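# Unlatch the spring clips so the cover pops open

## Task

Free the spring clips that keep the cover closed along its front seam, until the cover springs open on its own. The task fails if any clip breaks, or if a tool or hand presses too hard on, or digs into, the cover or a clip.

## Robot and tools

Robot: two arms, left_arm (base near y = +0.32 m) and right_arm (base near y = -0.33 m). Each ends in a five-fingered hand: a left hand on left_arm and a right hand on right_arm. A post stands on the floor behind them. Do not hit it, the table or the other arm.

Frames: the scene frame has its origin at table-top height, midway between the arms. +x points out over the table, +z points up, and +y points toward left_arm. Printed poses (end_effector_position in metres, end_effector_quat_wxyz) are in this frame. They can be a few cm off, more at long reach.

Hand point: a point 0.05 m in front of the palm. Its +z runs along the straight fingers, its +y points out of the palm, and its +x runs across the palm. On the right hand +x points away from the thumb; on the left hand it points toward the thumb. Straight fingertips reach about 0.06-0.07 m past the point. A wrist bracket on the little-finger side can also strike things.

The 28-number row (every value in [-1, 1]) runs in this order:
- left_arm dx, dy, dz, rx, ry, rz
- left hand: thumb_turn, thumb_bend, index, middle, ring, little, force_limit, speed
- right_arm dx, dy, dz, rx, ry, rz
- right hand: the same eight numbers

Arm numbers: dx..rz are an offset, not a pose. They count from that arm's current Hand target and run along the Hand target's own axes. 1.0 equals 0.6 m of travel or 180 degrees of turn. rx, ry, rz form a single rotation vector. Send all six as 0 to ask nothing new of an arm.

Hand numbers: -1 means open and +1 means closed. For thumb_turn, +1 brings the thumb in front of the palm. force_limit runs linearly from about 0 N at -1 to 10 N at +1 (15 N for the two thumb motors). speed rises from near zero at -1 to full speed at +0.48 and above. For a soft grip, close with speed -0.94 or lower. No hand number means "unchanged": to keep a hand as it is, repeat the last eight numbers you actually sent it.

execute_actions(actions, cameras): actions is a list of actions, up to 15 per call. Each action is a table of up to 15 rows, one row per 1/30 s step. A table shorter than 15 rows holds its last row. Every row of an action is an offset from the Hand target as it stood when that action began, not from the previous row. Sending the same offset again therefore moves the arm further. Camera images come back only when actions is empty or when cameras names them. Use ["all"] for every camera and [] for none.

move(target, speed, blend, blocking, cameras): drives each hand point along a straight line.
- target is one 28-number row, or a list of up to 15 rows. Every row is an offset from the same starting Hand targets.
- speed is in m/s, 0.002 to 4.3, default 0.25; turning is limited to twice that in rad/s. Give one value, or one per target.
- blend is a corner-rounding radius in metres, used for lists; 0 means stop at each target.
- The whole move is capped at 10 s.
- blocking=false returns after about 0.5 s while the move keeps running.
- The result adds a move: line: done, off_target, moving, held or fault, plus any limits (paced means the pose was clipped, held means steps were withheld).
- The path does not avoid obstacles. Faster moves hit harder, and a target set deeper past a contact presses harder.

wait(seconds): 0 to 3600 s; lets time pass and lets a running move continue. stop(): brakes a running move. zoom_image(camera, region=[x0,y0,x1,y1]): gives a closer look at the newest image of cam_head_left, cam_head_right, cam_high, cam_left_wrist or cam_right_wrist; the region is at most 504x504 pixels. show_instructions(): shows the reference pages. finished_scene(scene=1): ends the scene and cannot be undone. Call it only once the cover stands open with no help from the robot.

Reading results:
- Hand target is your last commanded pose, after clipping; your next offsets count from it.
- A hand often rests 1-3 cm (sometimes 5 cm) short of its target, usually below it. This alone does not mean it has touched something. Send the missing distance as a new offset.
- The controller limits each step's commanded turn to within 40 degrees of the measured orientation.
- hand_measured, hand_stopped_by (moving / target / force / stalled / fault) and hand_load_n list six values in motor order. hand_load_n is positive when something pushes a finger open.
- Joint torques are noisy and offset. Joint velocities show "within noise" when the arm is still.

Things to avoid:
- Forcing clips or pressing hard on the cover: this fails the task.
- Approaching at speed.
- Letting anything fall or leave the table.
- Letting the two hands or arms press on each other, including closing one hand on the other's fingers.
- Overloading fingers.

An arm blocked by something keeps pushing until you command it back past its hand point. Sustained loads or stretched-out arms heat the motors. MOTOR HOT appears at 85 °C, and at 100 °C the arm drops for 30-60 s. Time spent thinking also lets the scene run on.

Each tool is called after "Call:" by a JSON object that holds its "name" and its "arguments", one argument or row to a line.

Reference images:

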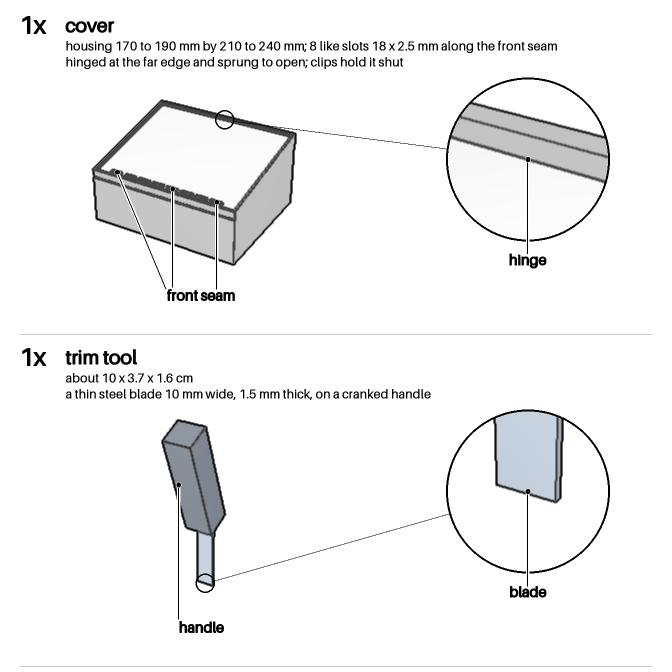

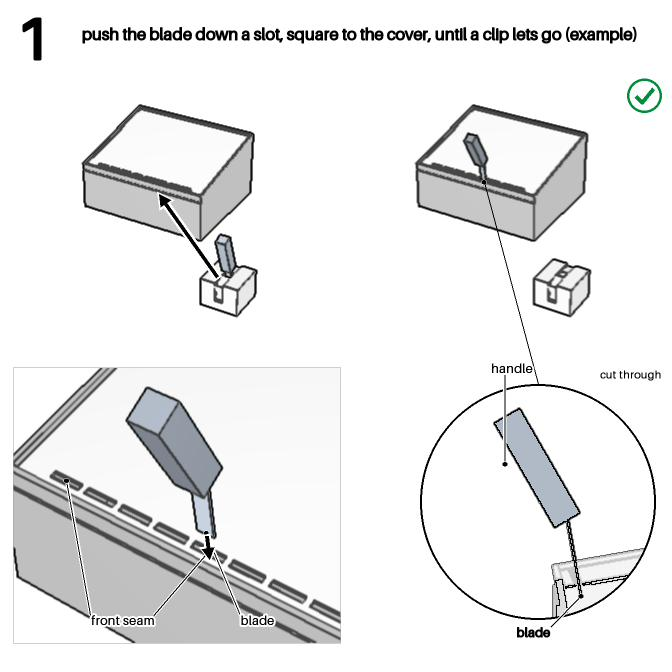

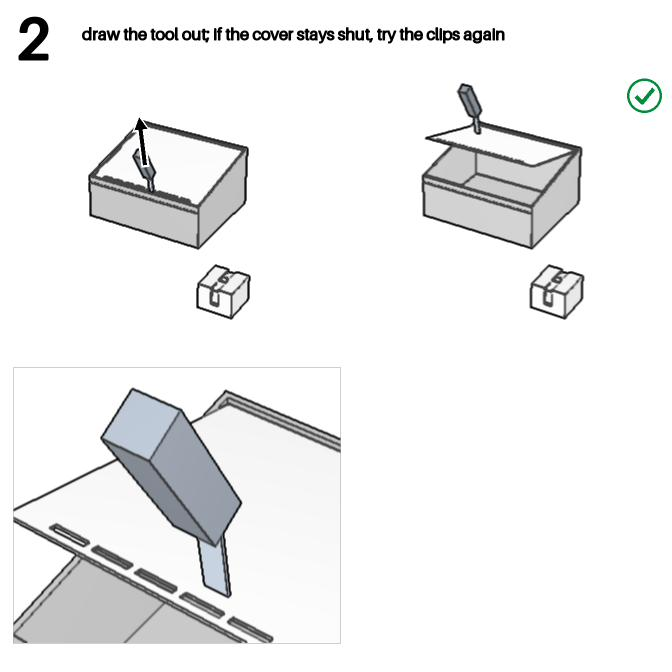

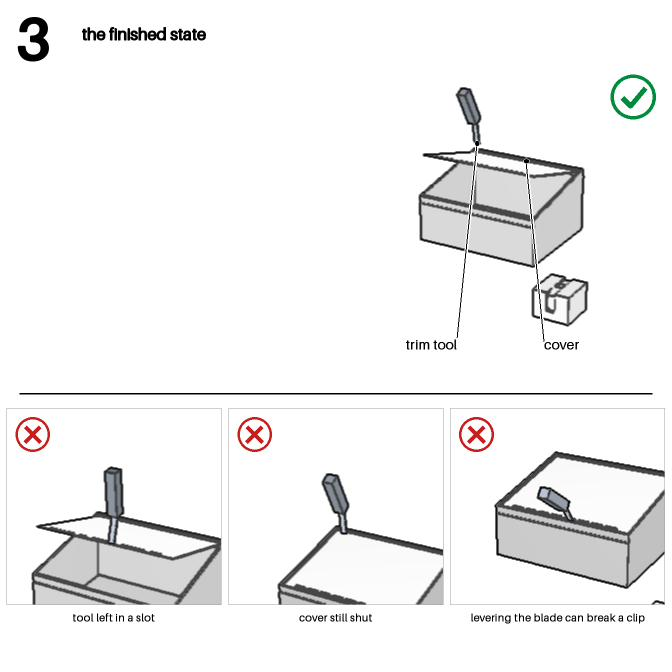

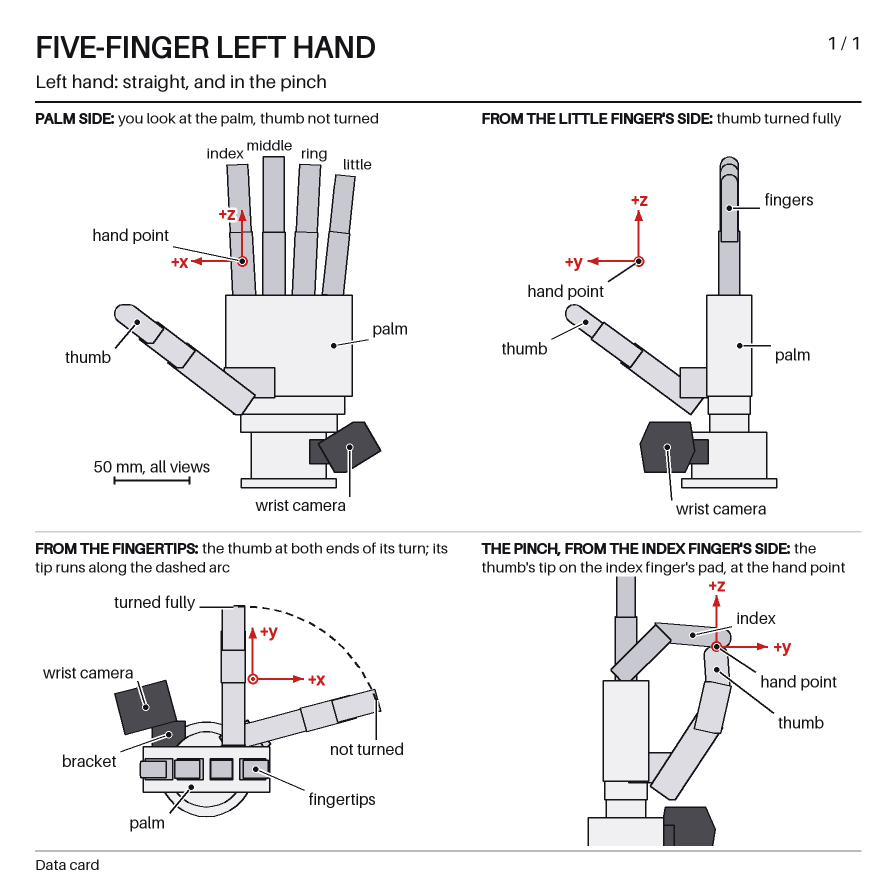

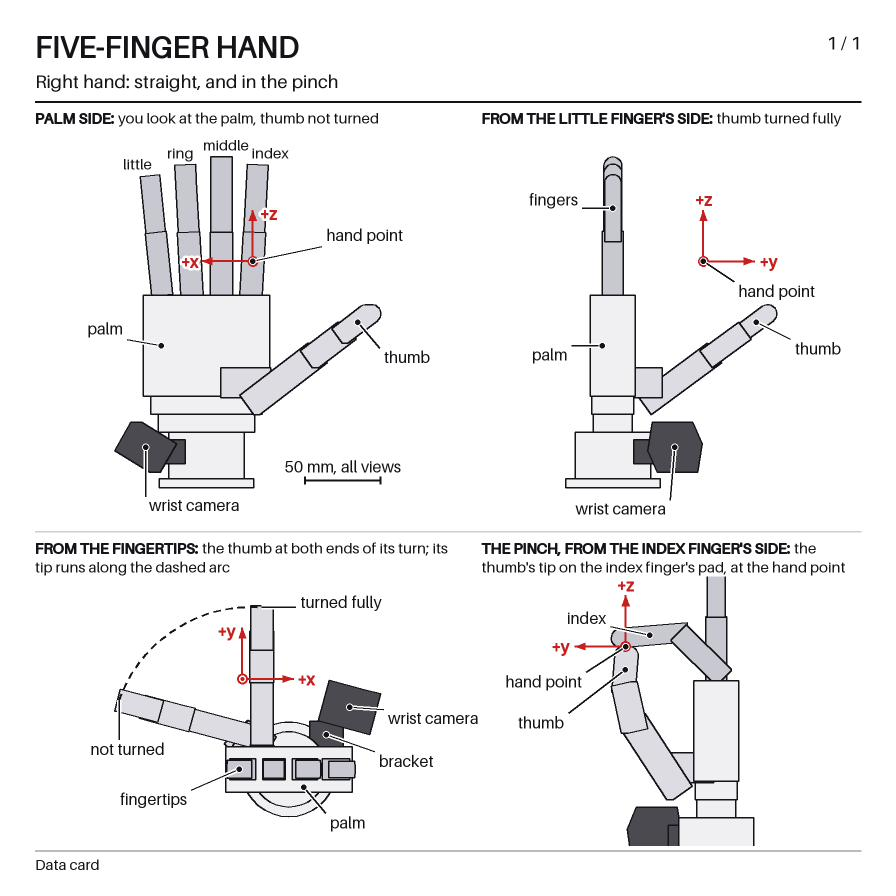

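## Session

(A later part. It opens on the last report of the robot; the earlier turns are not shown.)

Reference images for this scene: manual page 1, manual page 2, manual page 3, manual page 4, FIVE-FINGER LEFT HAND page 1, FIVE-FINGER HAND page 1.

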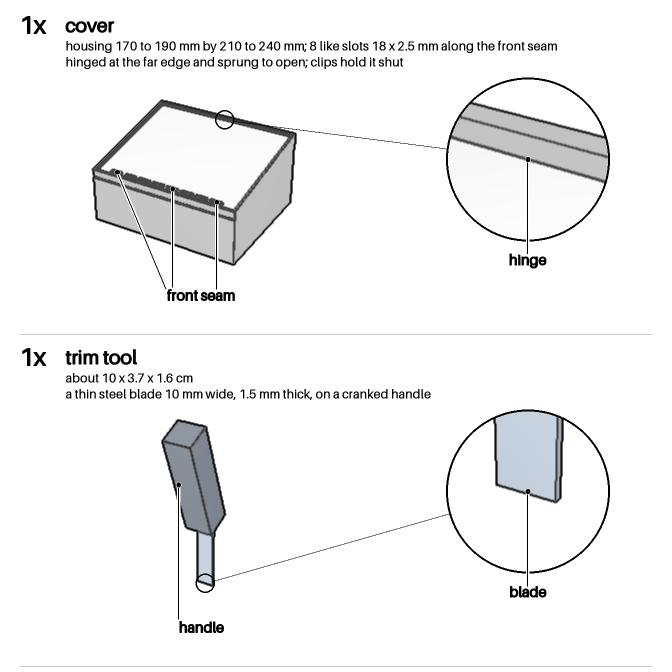

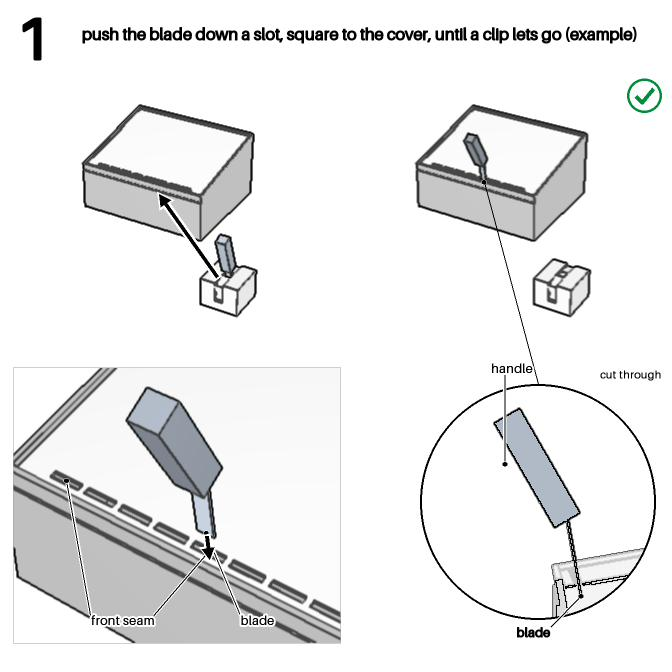

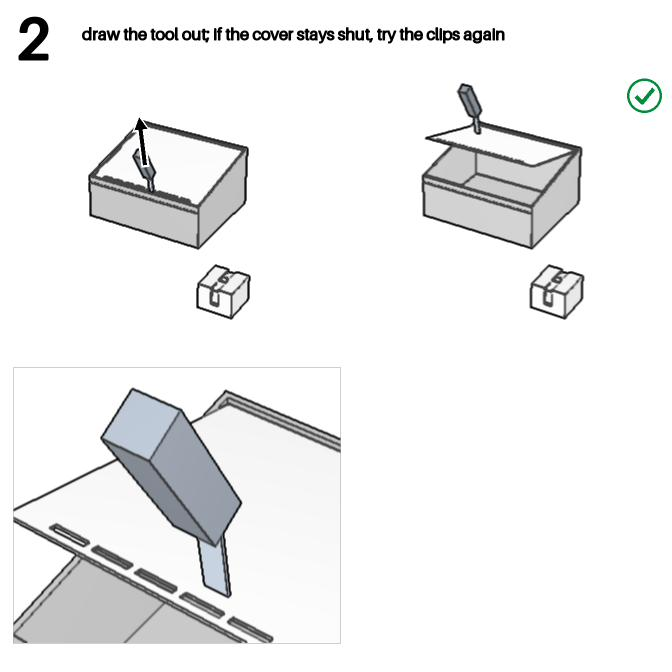

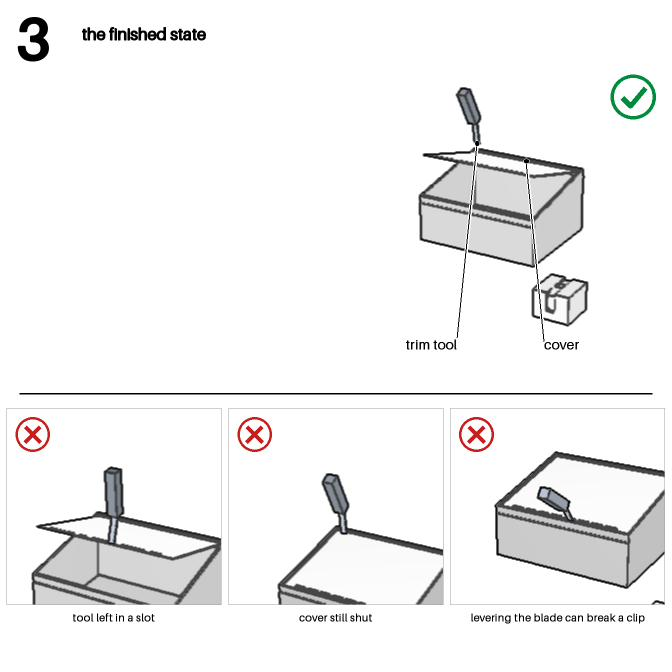

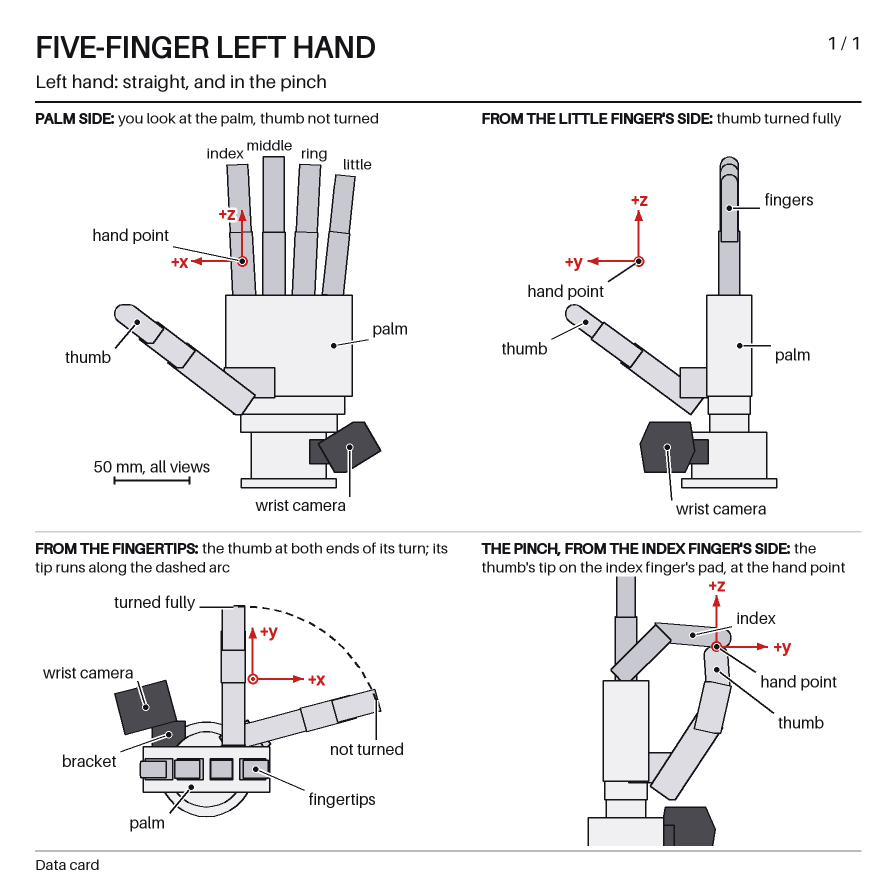

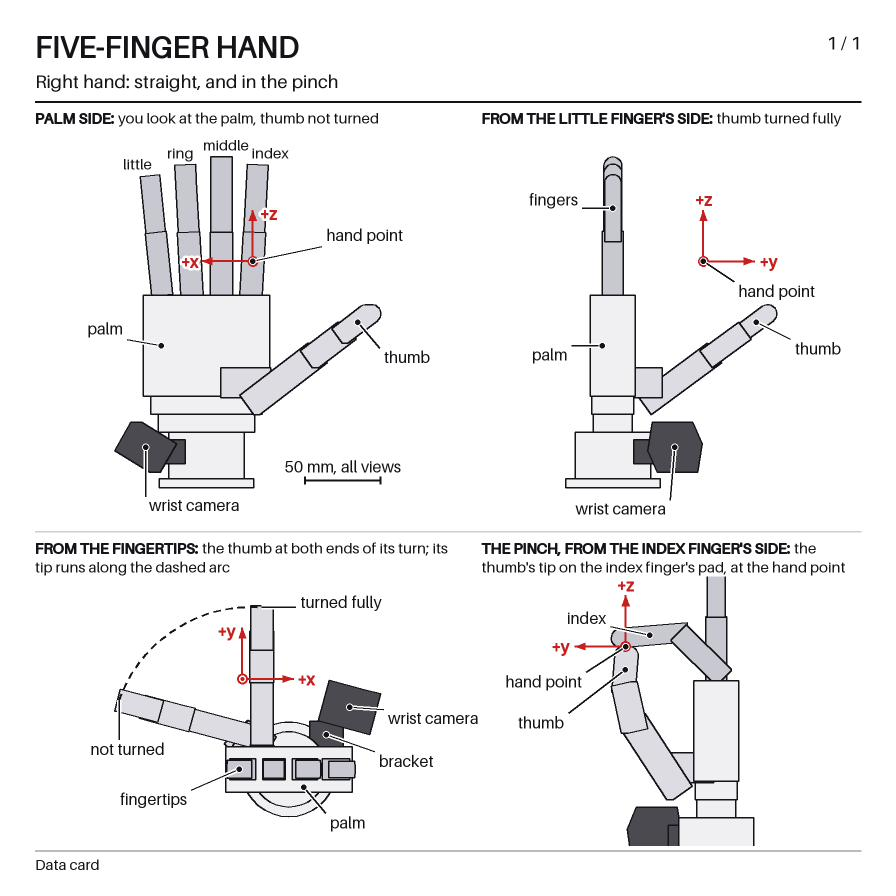

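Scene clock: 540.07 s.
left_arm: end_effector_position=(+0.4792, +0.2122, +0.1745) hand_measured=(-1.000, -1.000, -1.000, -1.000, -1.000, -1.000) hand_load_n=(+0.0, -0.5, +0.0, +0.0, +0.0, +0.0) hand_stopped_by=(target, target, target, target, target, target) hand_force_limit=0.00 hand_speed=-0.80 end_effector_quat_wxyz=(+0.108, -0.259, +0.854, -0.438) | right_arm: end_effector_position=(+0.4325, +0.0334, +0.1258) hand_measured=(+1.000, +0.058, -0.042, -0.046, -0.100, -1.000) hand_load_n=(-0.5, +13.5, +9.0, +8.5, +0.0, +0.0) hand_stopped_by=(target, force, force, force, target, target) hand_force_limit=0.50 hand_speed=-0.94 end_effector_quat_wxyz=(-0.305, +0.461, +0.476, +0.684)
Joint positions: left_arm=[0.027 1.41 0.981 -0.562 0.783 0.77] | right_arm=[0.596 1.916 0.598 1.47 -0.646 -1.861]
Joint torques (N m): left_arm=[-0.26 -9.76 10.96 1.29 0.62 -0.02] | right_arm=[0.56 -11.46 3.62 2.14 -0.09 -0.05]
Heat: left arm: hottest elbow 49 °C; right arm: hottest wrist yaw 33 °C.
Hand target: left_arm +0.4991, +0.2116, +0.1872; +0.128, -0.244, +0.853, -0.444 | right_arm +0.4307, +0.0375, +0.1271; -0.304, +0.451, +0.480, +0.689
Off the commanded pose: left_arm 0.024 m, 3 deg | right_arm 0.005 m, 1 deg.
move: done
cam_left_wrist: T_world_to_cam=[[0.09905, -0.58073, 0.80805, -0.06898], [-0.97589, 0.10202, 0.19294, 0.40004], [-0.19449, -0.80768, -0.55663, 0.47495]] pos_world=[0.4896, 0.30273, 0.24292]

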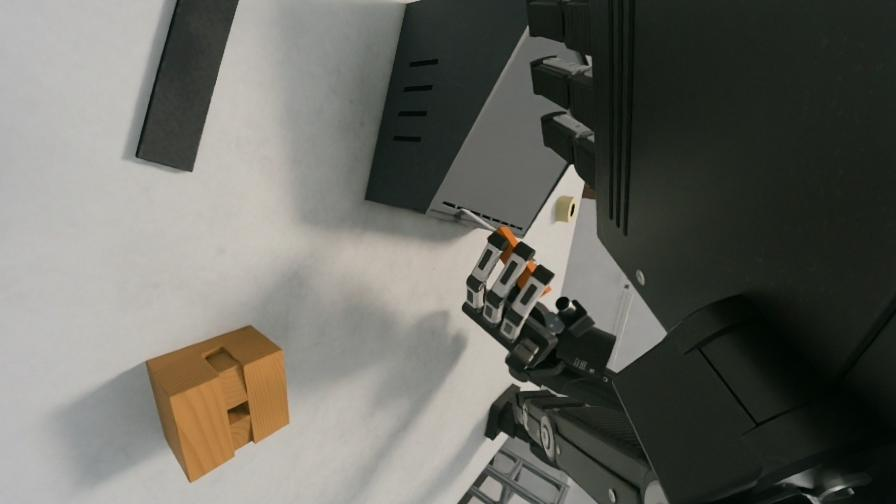

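Call:
{"name": "move", "arguments": {
  "target": [
    [0,0,0,0,0,0,-1,-1,-1,-1,-1,-1,0,-0.8,-0.0060,0.0025,0.0005,0,0,0,1,0.1,0.35,0.35,-0.1,-1,0.5,-0.94]
  ],
  "speed": 0.03,
  "cameras": ["cam_left_wrist"]
}}

Call:
{"name": "zoom_image", "arguments": {
  "camera": "cam_left_wrist",
  "region": [440, 190, 490, 230]
}}

Scene clock: 541.37 s.
left_arm: end_effector_position=(+0.4792, +0.2122, +0.1745) hand_measured=(-1.000, -1.000, -1.000, -1.000, -1.000, -1.000) hand_load_n=(+0.0, +0.0, +0.0, +0.0, +0.0, +0.0) hand_stopped_by=(target, target, target, target, target, target) hand_force_limit=0.00 hand_speed=-0.80 end_effector_quat_wxyz=(+0.108, -0.259, +0.854, -0.438) | right_arm: end_effector_position=(+0.4318, +0.0336, +0.1247) hand_measured=(+1.000, +0.058, -0.042, -0.046, -0.100, -1.000) hand_load_n=(+0.0, +13.0, +9.5, +8.0, +0.0, +0.0) hand_stopped_by=(target, force, force, force, target, target) hand_force_limit=0.50 hand_speed=-0.94 end_effector_quat_wxyz=(-0.305, +0.459, +0.477, +0.685)
Joint positions: left_arm=[0.027 1.41 0.981 -0.562 0.783 0.77] | right_arm=[0.596 1.923 0.598 1.48 -0.649 -1.863]
Joint torques (N m): left_arm=[-0.32 -9.82 10.96 1.28 0.61 -0.02] | right_arm=[0.21 -10.99 4.08 1.95 -0.14 -0.03]
Heat: left arm: hottest elbow 49 °C; right arm: hottest wrist yaw 33 °C.
Hand target: left_arm +0.4991, +0.2116, +0.1872; +0.128, -0.244, +0.853, -0.444 | right_arm +0.4336, +0.0372, +0.1243; -0.303, +0.451, +0.480, +0.689
Off the commanded pose: left_arm 0.024 m, 3 deg | right_arm 0.004 m, 1 deg.
move: done
cam_left_wrist: T_world_to_cam=[[0.09905, -0.58073, 0.80805, -0.06898], [-0.97589, 0.10202, 0.19294, 0.40004], [-0.19449, -0.80768, -0.55663, 0.47495]] pos_world=[0.4896, 0.30273, 0.24292]

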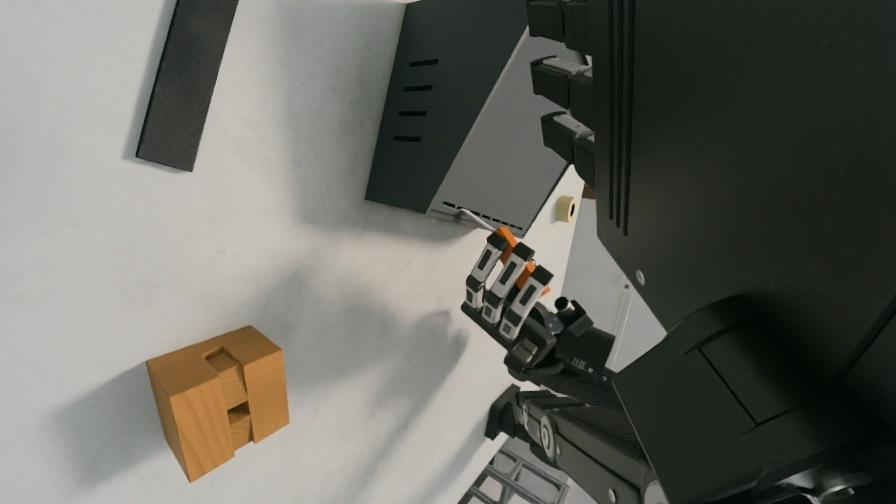

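Scaled by 10.080 from the camera's image (finer frame: 1280x720).

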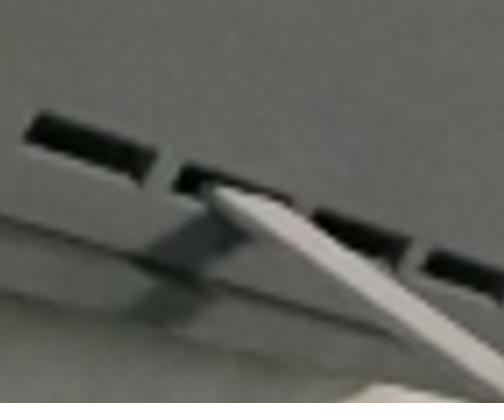

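Call:
{"name": "move", "arguments": {
  "target": [
    [0,0,0,0,0,0,-1,-1,-1,-1,-1,-1,0,-0.8,-0.0060,0.0008,0.0002,0,0,0,1,0.1,0.35,0.35,-0.1,-1,0.5,-0.94]
  ],
  "speed": 0.03,
  "cameras": ["cam_left_wrist"]
}}

Call:
{"name": "zoom_image", "arguments": {
  "camera": "cam_left_wrist",
  "region": [440, 190, 490, 230]
}}

Scene clock: 543.17 s.
left_arm: end_effector_position=(+0.4792, +0.2122, +0.1745) hand_measured=(-1.000, -1.000, -1.000, -1.000, -1.000, -1.000) hand_load_n=(+0.0, +0.0, +0.0, +0.0, +0.0, +0.0) hand_stopped_by=(target, target, target, target, target, target) hand_force_limit=0.00 hand_speed=-0.80 end_effector_quat_wxyz=(+0.108, -0.259, +0.854, -0.438) | right_arm: end_effector_position=(+0.4322, +0.0345, +0.1223) hand_measured=(+1.000, +0.058, -0.042, -0.046, -0.100, -1.000) hand_load_n=(-1.0, +13.0, +8.5, +9.0, +0.0, +0.0) hand_stopped_by=(target, force, force, force, target, target) hand_force_limit=0.50 hand_speed=-0.94 end_effector_quat_wxyz=(-0.305, +0.457, +0.478, +0.685)
Joint positions: left_arm=[0.027 1.41 0.981 -0.562 0.783 0.77] | right_arm=[0.596 1.935 0.603 1.489 -0.652 -1.864]
Joint torques (N m): left_arm=[-0.32 -9.82 10.96 1.28 0.61 -0.02] | right_arm=[-0.09 -10.99 4.11 1.85 -0.16 -0.01]
Heat: left arm: hottest elbow 49 °C; right arm: hottest wrist yaw 33 °C.
Hand target: left_arm +0.4991, +0.2116, +0.1872; +0.128, -0.244, +0.853, -0.444 | right_arm +0.4355, +0.0372, +0.1213; -0.304, +0.451, +0.480, +0.689
Off the commanded pose: left_arm 0.024 m, 3 deg | right_arm 0.004 m, 1 deg.
move: done
cam_left_wrist: T_world_to_cam=[[0.09905, -0.58073, 0.80805, -0.06898], [-0.97589, 0.10202, 0.19294, 0.40004], [-0.19449, -0.80768, -0.55663, 0.47495]] pos_world=[0.4896, 0.30273, 0.24292]

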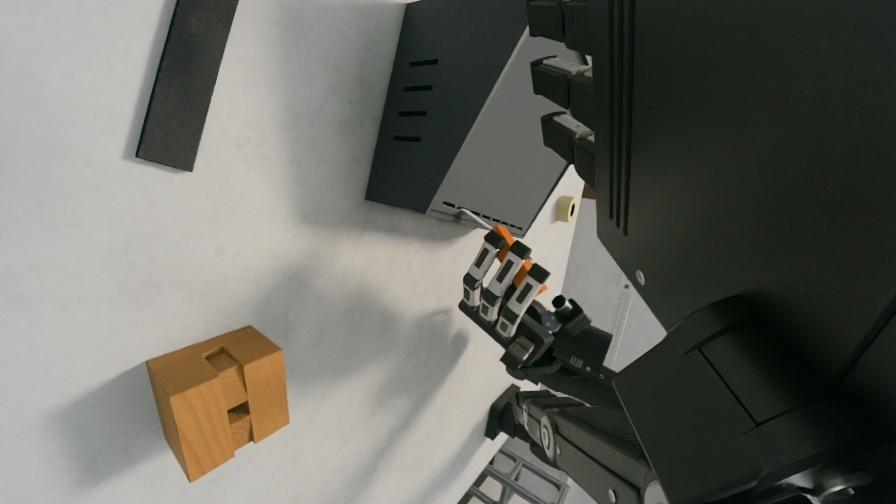

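Scaled by 10.080 from the camera's image (finer frame: 1280x720).

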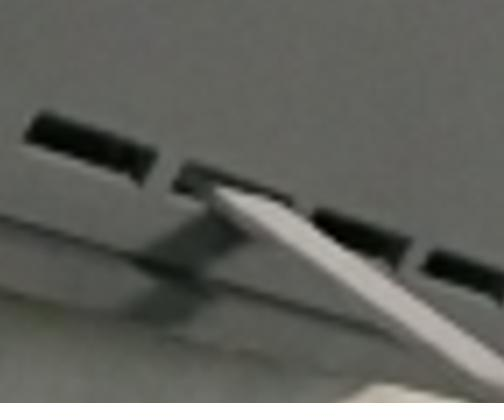

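Call:
{"name": "move", "arguments": {
  "target": [
    [0,0,0,0,0,0,-1,-1,-1,-1,-1,-1,0,-0.8,-0.0067,0.0016,-0.0013,0,0,0,1,0.1,0.35,0.35,-0.1,-1,0.5,-0.94]
  ],
  "speed": 0.03,
  "cameras": ["cam_left_wrist"]
}}

Call:
{"name": "zoom_image", "arguments": {
  "camera": "cam_left_wrist",
  "region": [440, 190, 490, 230]
}}

Call:
{"name": "zoom_image", "arguments": {
  "camera": "cam_left_wrist",
  "region": [450, 200, 475, 220]
}}

Scene clock: 544.37 s.
left_arm: end_effector_position=(+0.4792, +0.2122, +0.1745) hand_measured=(-1.000, -1.000, -1.000, -1.000, -1.000, -1.000) hand_load_n=(+0.0, +0.0, +0.0, +0.0, +0.0, +0.0) hand_stopped_by=(target, target, target, target, target, target) hand_force_limit=0.00 hand_speed=-0.80 end_effector_quat_wxyz=(+0.108, -0.259, +0.854, -0.438) | right_arm: end_effector_position=(+0.4317, +0.0351, +0.1217) hand_measured=(+1.000, +0.058, -0.042, -0.046, -0.100, -1.000) hand_load_n=(-2.0, +13.0, +7.0, +9.5, +0.0, +0.0) hand_stopped_by=(target, force, force, force, target, target) hand_force_limit=0.50 hand_speed=-0.94 end_effector_quat_wxyz=(-0.305, +0.453, +0.480, +0.687)
Joint positions: left_arm=[0.027 1.41 0.981 -0.562 0.783 0.77] | right_arm=[0.596 1.944 0.605 1.503 -0.656 -1.867]
Joint torques (N m): left_arm=[-0.32 -9.76 10.95 1.26 0.62 -0.02] | right_arm=[-0.44 -10.75 4.27 1.68 -0.2 0.03]
Heat: left arm: hottest elbow 49 °C; right arm: hottest wrist yaw 33 °C.
Hand target: left_arm +0.4991, +0.2116, +0.1872; +0.128, -0.244, +0.853, -0.444 | right_arm +0.4378, +0.0360, +0.1178; -0.304, +0.451, +0.480, +0.689
Off the commanded pose: left_arm 0.024 m, 3 deg | right_arm 0.007 m, 0 deg.
move: done
cam_left_wrist: T_world_to_cam=[[0.09905, -0.58073, 0.80805, -0.06898], [-0.97589, 0.10202, 0.19294, 0.40004], [-0.19449, -0.80768, -0.55663, 0.47495]] pos_world=[0.4896, 0.30273, 0.24292]

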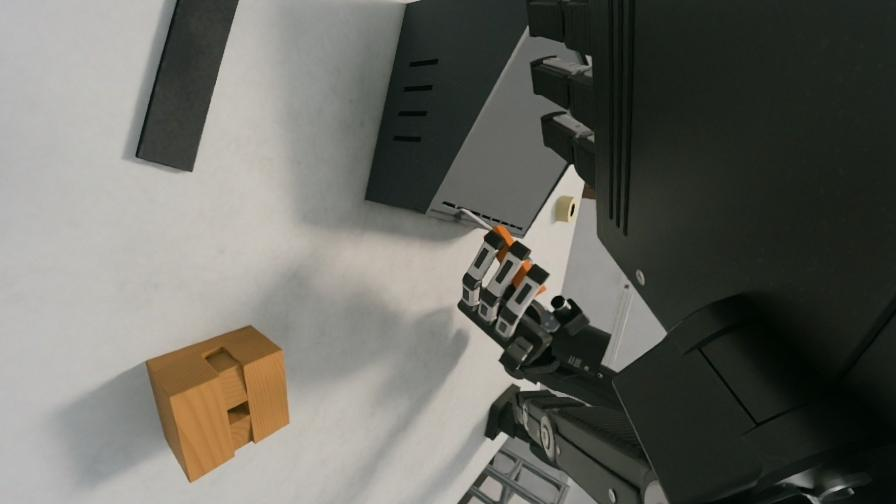

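Scaled by 10.080 from the camera's image (finer frame: 1280x720).

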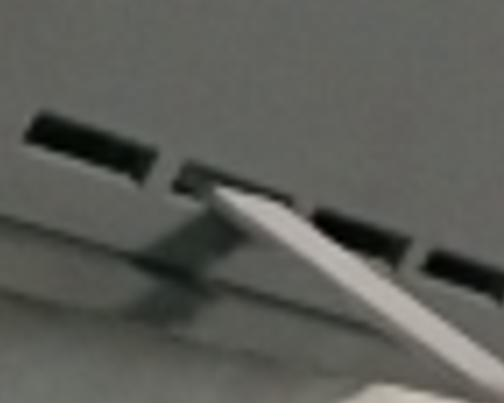

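Scaled by 20.160 from the camera's image (finer frame: 1280x720).

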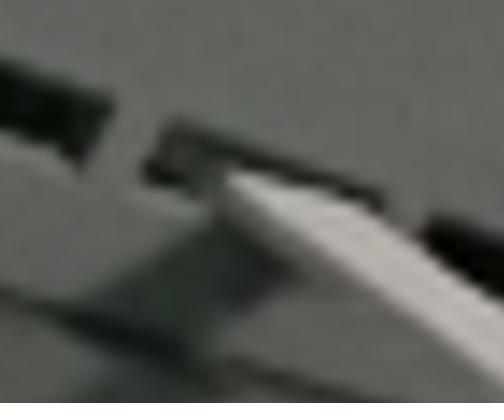

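Call:
{"name": "move", "arguments": {
  "target": [0,0,0,0,0,0,-1,-1,-1,-1,-1,-1,0,-0.8,-0.0251,-0.0097,-0.0114,-0.0005,-0.0032,0.0164,1,0.1,0.35,0.35,-0.1,-1,0.5,-0.94],
  "speed": 0.03,
  "cameras": ["cam_left_wrist"]
}}

Call:
{"name": "zoom_image", "arguments": {
  "camera": "cam_left_wrist",
  "region": [440, 190, 490, 230]
}}

Scene clock: 546.47 s.
left_arm: end_effector_position=(+0.4792, +0.2122, +0.1745) hand_measured=(-1.000, -1.000, -1.000, -1.000, -1.000, -1.000) hand_load_n=(-0.5, +0.0, +0.0, +0.0, +0.0, +0.0) hand_stopped_by=(target, target, target, target, target, target) hand_force_limit=0.00 hand_speed=-0.80 end_effector_quat_wxyz=(+0.108, -0.259, +0.854, -0.438) | right_arm: end_effector_position=(+0.4308, +0.0343, +0.1206) hand_measured=(+1.000, +0.058, -0.042, -0.046, -0.100, -1.000) hand_load_n=(-2.0, +13.5, +7.0, +10.0, +0.0, +0.0) hand_stopped_by=(target, force, force, force, target, target) hand_force_limit=0.50 hand_speed=-0.94 end_effector_quat_wxyz=(-0.306, +0.446, +0.477, +0.693)
Joint positions: left_arm=[0.027 1.41 0.981 -0.562 0.783 0.77] | right_arm=[0.594 1.967 0.606 1.547 -0.658 -1.86]
Joint torques (N m): left_arm=[-0.26 -9.82 10.96 1.28 0.62 -0.02] | right_arm=[-0.91 -9.93 3.44 1.05 -0.19 0.35]
Heat: left arm: hottest elbow 49 °C; right arm: hottest wrist yaw 33 °C.
Hand target: left_arm +0.4991, +0.2116, +0.1872; +0.128, -0.244, +0.853, -0.444 | right_arm +0.4366, +0.0315, +0.1010; -0.318, +0.467, +0.469, +0.679
Off the commanded pose: left_arm 0.024 m, 3 deg | right_arm 0.021 m, 3 deg.
move: off_target (right_arm)
cam_left_wrist: T_world_to_cam=[[0.09905, -0.58073, 0.80805, -0.06898], [-0.97589, 0.10202, 0.19294, 0.40004], [-0.19449, -0.80768, -0.55663, 0.47495]] pos_world=[0.4896, 0.30273, 0.24292]

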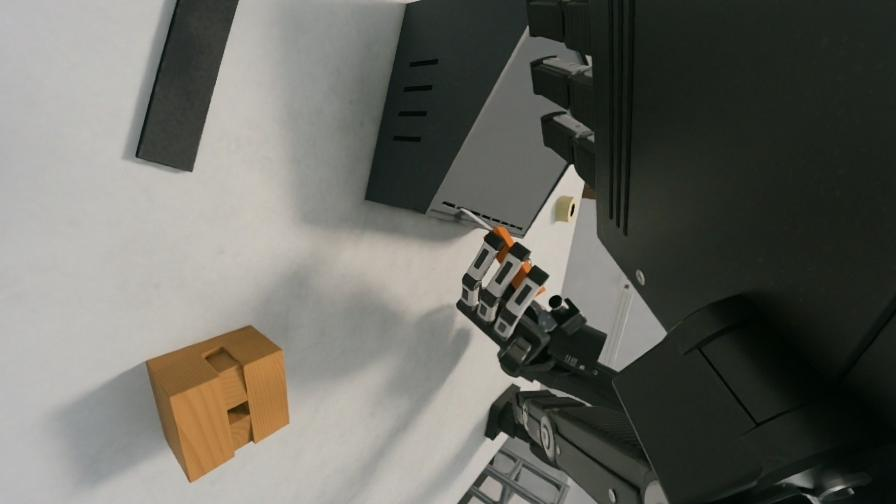

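Scaled by 10.080 from the camera's image (finer frame: 1280x720).

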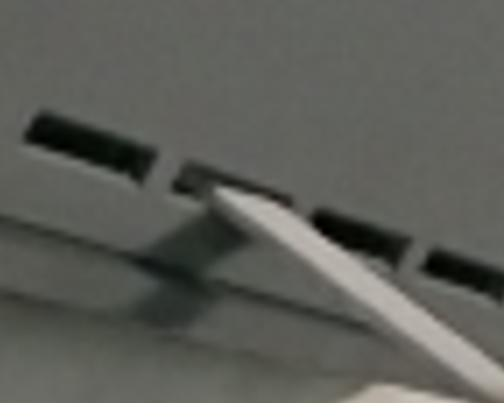

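Call:
{"name": "move", "arguments": {
  "target": [0,0,0,0,0,0,-1,-1,-1,-1,-1,-1,0,-0.8,-0.0251,-0.006,-0.0110,-0.0003,-0.0016,0.0082,1,0.1,0.35,0.35,-0.1,-1,0.5,-0.94],
  "speed": 0.03,
  "cameras": ["cam_left_wrist"]
}}

Call:
{"name": "zoom_image", "arguments": {
  "camera": "cam_left_wrist",
  "region": [440, 190, 490, 230]
}}

Scene clock: 547.87 s.
left_arm: end_effector_position=(+0.4792, +0.2122, +0.1745) hand_measured=(-1.000, -1.000, -1.000, -1.000, -1.000, -1.000) hand_load_n=(-0.5, +0.0, +0.0, +0.0, +0.0, +0.0) hand_stopped_by=(target, target, target, target, target, target) hand_force_limit=0.00 hand_speed=-0.80 end_effector_quat_wxyz=(+0.108, -0.259, +0.854, -0.438) | right_arm: end_effector_position=(+0.4316, +0.0324, +0.1187) hand_measured=(+1.000, +0.058, -0.042, -0.046, -0.100, -1.000) hand_load_n=(-3.5, +14.0, +5.0, +11.0, +0.0, +0.0) hand_stopped_by=(target, force, force, force, target, target) hand_force_limit=0.50 hand_speed=-0.94 end_effector_quat_wxyz=(-0.306, +0.441, +0.477, +0.696)
Joint positions: left_arm=[0.027 1.41 0.981 -0.562 0.783 0.77] | right_arm=[0.588 1.986 0.61 1.576 -0.668 -1.855]
Joint torques (N m): left_arm=[-0.26 -9.76 10.96 1.29 0.61 -0.02] | right_arm=[-1.08 -8.41 2.8 1.07 -0.08 0.54]
Heat: left arm: hottest elbow 49 °C; right arm: hottest wrist yaw 33 °C.
Hand target: left_arm +0.4991, +0.2116, +0.1872; +0.128, -0.244, +0.853, -0.444 | right_arm +0.4367, +0.0265, +0.0849; -0.326, +0.475, +0.463, +0.673
Off the commanded pose: left_arm 0.024 m, 3 deg | right_arm 0.035 m, 5 deg.
joint read past its limit (right arm) — joint 4 (wrist pitch), upper limit.
joint sent to its limit (right arm) — joint 4 (wrist pitch), upper limit. The joint targets still meet the commanded pose.
move: off_target (right_arm)
cam_left_wrist: T_world_to_cam=[[0.09905, -0.58073, 0.80805, -0.06898], [-0.97589, 0.10202, 0.19294, 0.40004], [-0.19449, -0.80768, -0.55663, 0.47495]] pos_world=[0.4896, 0.30273, 0.24292]

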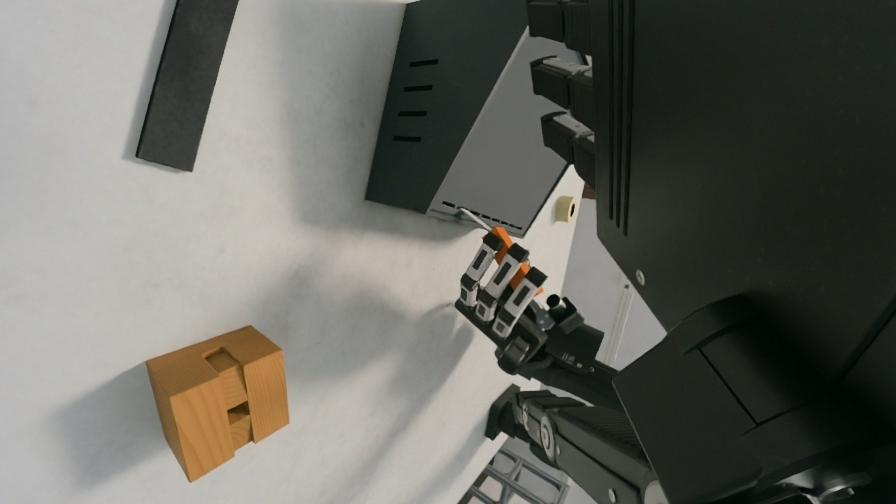

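Scaled by 10.080 from the camera's image (finer frame: 1280x720).

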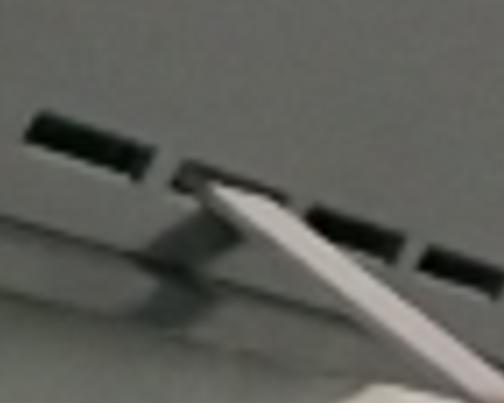

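Call:
{"name": "move", "arguments": {
  "target": [0,0,0,0,0,0,-1,-1,-1,-1,-1,-1,0,-0.8,-0.0251,0.0022,-0.0095,0,0,0,1,0.1,0.35,0.35,-0.1,-1,0.5,-0.94],
  "speed": 0.03,
  "cameras": ["cam_left_wrist"]
}}

Call:
{"name": "zoom_image", "arguments": {
  "camera": "cam_left_wrist",
  "region": [440, 190, 490, 230]
}}

Scene clock: 549.73 s.
left_arm: end_effector_position=(+0.4792, +0.2122, +0.1745) hand_measured=(-1.000, -1.000, -1.000, -1.000, -1.000, -1.000) hand_load_n=(+0.0, +0.0, -0.5, +0.0, +0.0, +0.0) hand_stopped_by=(target, target, target, target, target, target) hand_force_limit=0.00 hand_speed=-0.80 end_effector_quat_wxyz=(+0.108, -0.259, +0.854, -0.438) | right_arm: end_effector_position=(+0.4310, +0.0330, +0.1166) hand_measured=(+1.000, +0.058, -0.040, -0.046, -0.100, -1.000) hand_load_n=(-5.5, +14.5, +3.0, +12.5, +0.0, +0.0) hand_stopped_by=(target, force, force, force, target, target) hand_force_limit=0.50 hand_speed=-0.94 end_effector_quat_wxyz=(-0.306, +0.433, +0.487, +0.694)
Joint positions: left_arm=[0.027 1.41 0.981 -0.562 0.783 0.77] | right_arm=[0.58 1.994 0.614 1.576 -0.696 -1.871]
Joint torques (N m): left_arm=[-0.26 -9.76 10.95 1.28 0.62 -0.02] | right_arm=[-1.9 -6.89 2.65 1.07 0.26 0.57]
Heat: left arm: hottest elbow 49 °C; right arm: hottest wrist yaw 33 °C.
Hand target: left_arm +0.4991, +0.2116, +0.1872; +0.128, -0.244, +0.853, -0.444 | right_arm +0.4410, +0.0209, +0.0704; -0.326, +0.475, +0.463, +0.673
Off the commanded pose: left_arm 0.024 m, 3 deg | right_arm 0.049 m, 6 deg.
joint read past its limit (right arm) — joint 4 (wrist pitch), upper limit.
joint sent to its limit (right arm) — joint 4 (wrist pitch), upper limit. The joint targets still meet the commanded pose.
move: off_target (right_arm)
cam_left_wrist: T_world_to_cam=[[0.09905, -0.58073, 0.80805, -0.06898], [-0.97589, 0.10202, 0.19294, 0.40004], [-0.19449, -0.80768, -0.55663, 0.47495]] pos_world=[0.4896, 0.30273, 0.24292]

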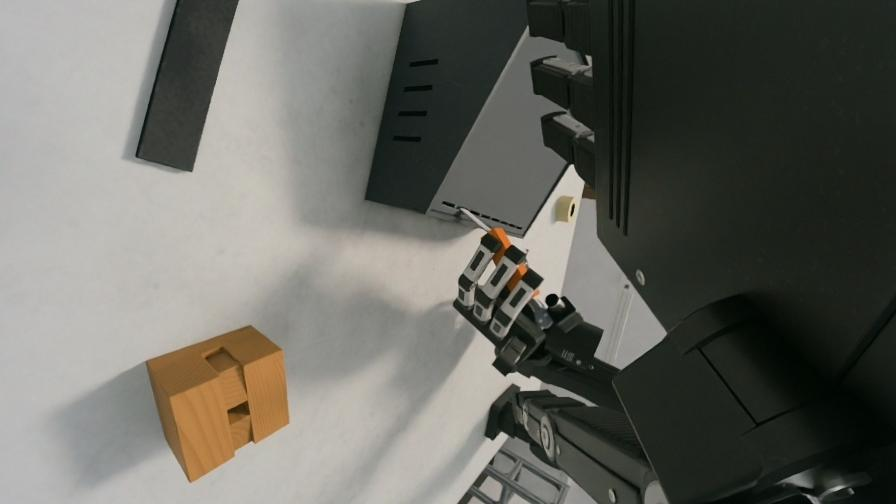

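Scaled by 10.080 from the camera's image (finer frame: 1280x720).

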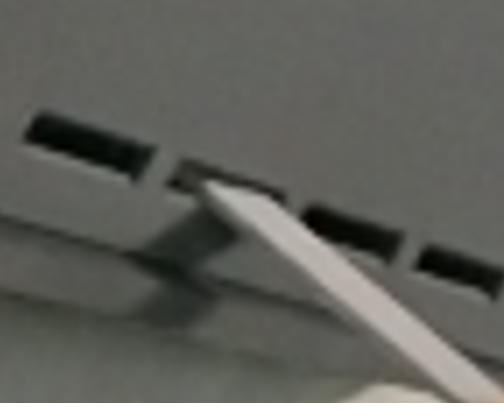

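Call:
{"name": "move", "arguments": {
  "target": [0,0,0,0,0,0,-1,-1,-1,-1,-1,-1,0,-0.8,-0.0251,0.0022,-0.0080,0,0,0,1,0.1,0.35,0.35,-0.1,-1,0.5,-0.94],
  "speed": 0.03,
  "cameras": ["cam_left_wrist"]
}}

Call:
{"name": "zoom_image", "arguments": {
  "camera": "cam_left_wrist",
  "region": [440, 190, 490, 230]
}}

Scene clock: 551.33 s.
left_arm: end_effector_position=(+0.4792, +0.2122, +0.1745) hand_measured=(-1.000, -1.000, -1.000, -1.000, -1.000, -1.000) hand_load_n=(+0.0, -0.5, +0.0, +0.0, +0.0, +0.0) hand_stopped_by=(target, target, target, target, target, target) hand_force_limit=0.00 hand_speed=-0.80 end_effector_quat_wxyz=(+0.108, -0.259, +0.854, -0.438) | right_arm: end_effector_position=(+0.4280, +0.0339, +0.1121) hand_measured=(+1.000, +0.058, -0.040, -0.046, -0.100, -1.000) hand_load_n=(-6.5, +16.5, +0.5, +13.0, +1.5, +0.0) hand_stopped_by=(target, force, force, force, target, target) hand_force_limit=0.50 hand_speed=-0.94 end_effector_quat_wxyz=(-0.300, +0.422, +0.503, +0.692)
Joint positions: left_arm=[0.027 1.41 0.981 -0.562 0.783 0.77] | right_arm=[0.575 2.006 0.615 1.576 -0.724 -1.91]
Joint torques (N m): left_arm=[-0.32 -9.82 10.97 1.26 0.61 -0.02] | right_arm=[-2.78 -5.42 2.77 1.05 0.69 0.79]
Heat: left arm: hottest elbow 49 °C; right arm: hottest wrist yaw 33 °C.
Hand target: left_arm +0.4991, +0.2116, +0.1872; +0.128, -0.244, +0.853, -0.444 | right_arm +0.4456, +0.0158, +0.0561; -0.326, +0.475, +0.463, +0.673
Off the commanded pose: left_arm 0.024 m, 3 deg | right_arm 0.061 m, 8 deg.
joint read past its limit (right arm) — joint 4 (wrist pitch), upper limit.
joint sent to its limit (right arm) — joint 4 (wrist pitch), upper limit. The joint targets are off in position and orientation.
move: off_target (right_arm)
cam_left_wrist: T_world_to_cam=[[0.09905, -0.58073, 0.80805, -0.06898], [-0.97589, 0.10202, 0.19294, 0.40004], [-0.19449, -0.80768, -0.55663, 0.47495]] pos_world=[0.4896, 0.30273, 0.24292]

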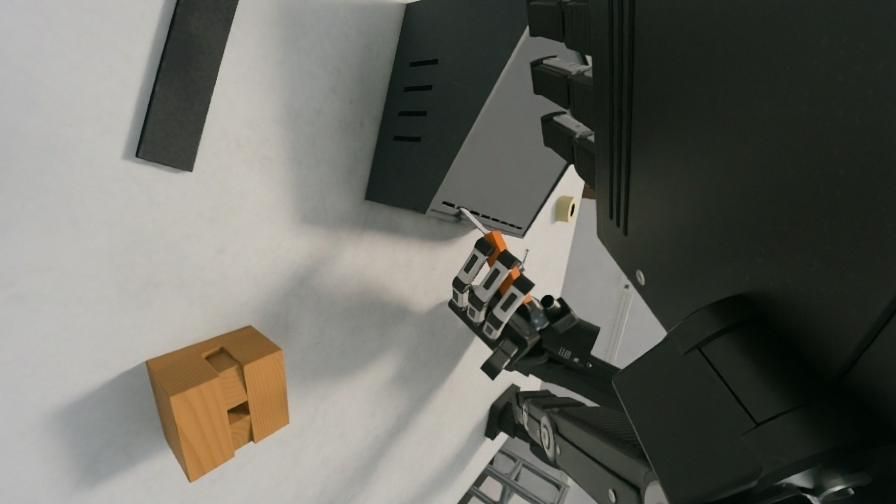

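Scaled by 10.080 from the camera's image (finer frame: 1280x720).

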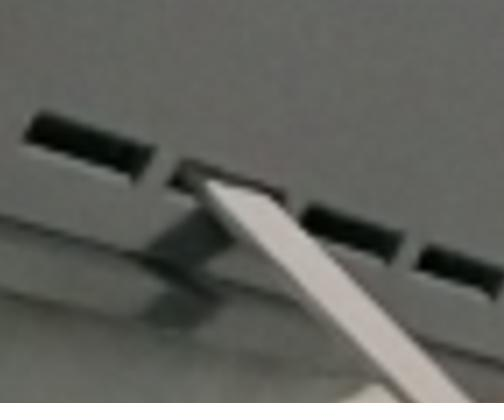

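Call:
{"name": "move", "arguments": {
  "target": [
    [0,0,0,0,0,0,-1,-1,-1,-1,-1,-1,0,-0.8,0.0596,0.0048,0.0181,0.0004,0.0024,-0.0123,1,0.1,0.35,0.35,-0.1,-1,0.5,-0.94],
    [0,0,0,0,0,0,-1,-1,-1,-1,-1,-1,0,-0.8,0.1193,0.0097,0.0362,0.0008,0.0048,-0.0246,1,0.1,0.35,0.35,-0.1,-1,0.5,-0.94]
  ],
  "speed": 0.04,
  "blend": 0.003,
  "cameras": ["cam_left_wrist"]
}}

Call:
{"name": "zoom_image", "arguments": {
  "camera": "cam_left_wrist",
  "region": [440, 190, 530, 250]
}}

Call:
{"name": "zoom_image", "arguments": {
  "camera": "cam_left_wrist",
  "region": [440, 190, 490, 230]
}}

Scene clock: 554.97 s.
left_arm: end_effector_position=(+0.4792, +0.2122, +0.1745) hand_measured=(-1.000, -1.000, -1.000, -1.000, -1.000, -1.000) hand_load_n=(+0.0, +0.0, +0.0, +0.0, +0.0, +0.0) hand_stopped_by=(target, target, target, target, target, target) hand_force_limit=0.00 hand_speed=-0.80 end_effector_quat_wxyz=(+0.108, -0.259, +0.854, -0.438) | right_arm: end_effector_position=(+0.4334, +0.0324, +0.1225) hand_measured=(+1.000, +0.058, -0.042, -0.046, -0.100, -1.000) hand_load_n=(+0.0, +13.0, +9.0, +8.5, +0.0, +0.0) hand_stopped_by=(target, force, force, force, target, target) hand_force_limit=0.50 hand_speed=-0.94 end_effector_quat_wxyz=(-0.307, +0.453, +0.480, +0.685)
Joint positions: left_arm=[0.027 1.41 0.981 -0.562 0.783 0.77] | right_arm=[0.586 1.939 0.605 1.498 -0.669 -1.862]
Joint torques (N m): left_arm=[-0.26 -9.76 10.95 1.28 0.61 -0.02] | right_arm=[0.38 -13.57 3.23 0.9 0.31 -0.01]
Heat: left arm: hottest elbow 49 °C; right arm: hottest wrist yaw 33 °C.
Hand target: left_arm +0.4991, +0.2116, +0.1872; +0.128, -0.244, +0.853, -0.444 | right_arm +0.4339, +0.0341, +0.1280; -0.304, +0.451, +0.480, +0.689
Off the commanded pose: left_arm 0.024 m, 3 deg | right_arm 0.006 m, 1 deg.
move: done
cam_left_wrist: T_world_to_cam=[[0.09905, -0.58073, 0.80805, -0.06898], [-0.97589, 0.10202, 0.19294, 0.40004], [-0.19449, -0.80768, -0.55663, 0.47495]] pos_world=[0.4896, 0.30273, 0.24292]

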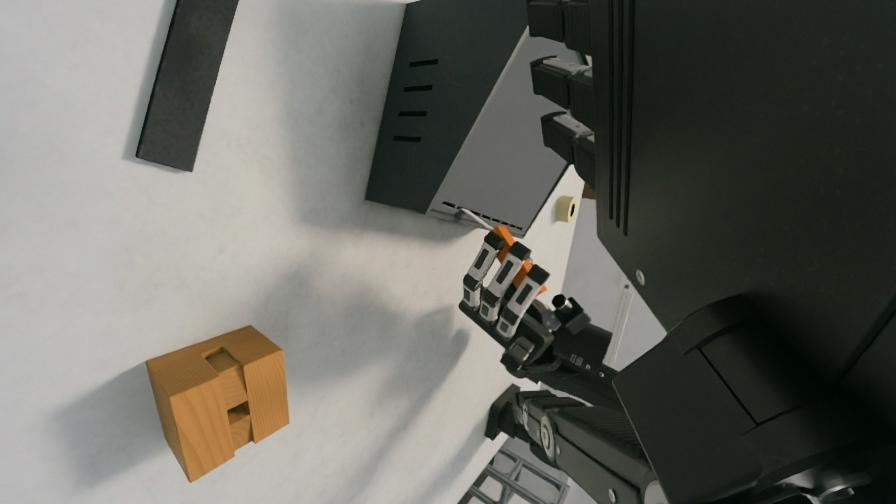

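Scaled by 5.600 from the camera's image (finer frame: 1280x720).

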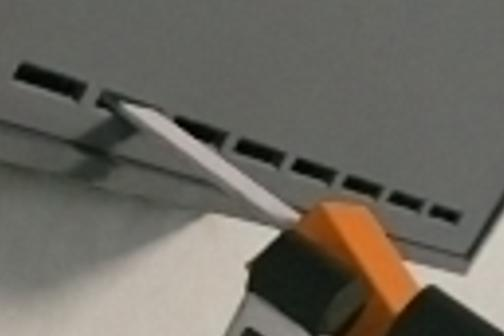

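Scaled by 10.080 from the camera's image (finer frame: 1280x720).

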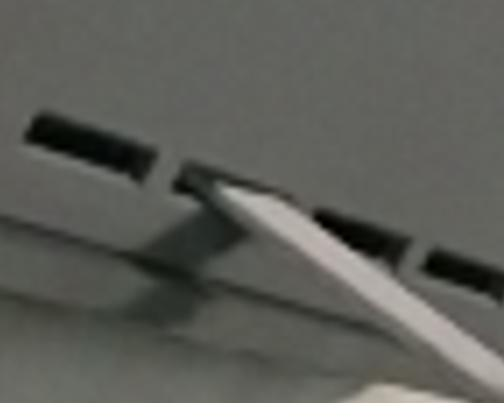

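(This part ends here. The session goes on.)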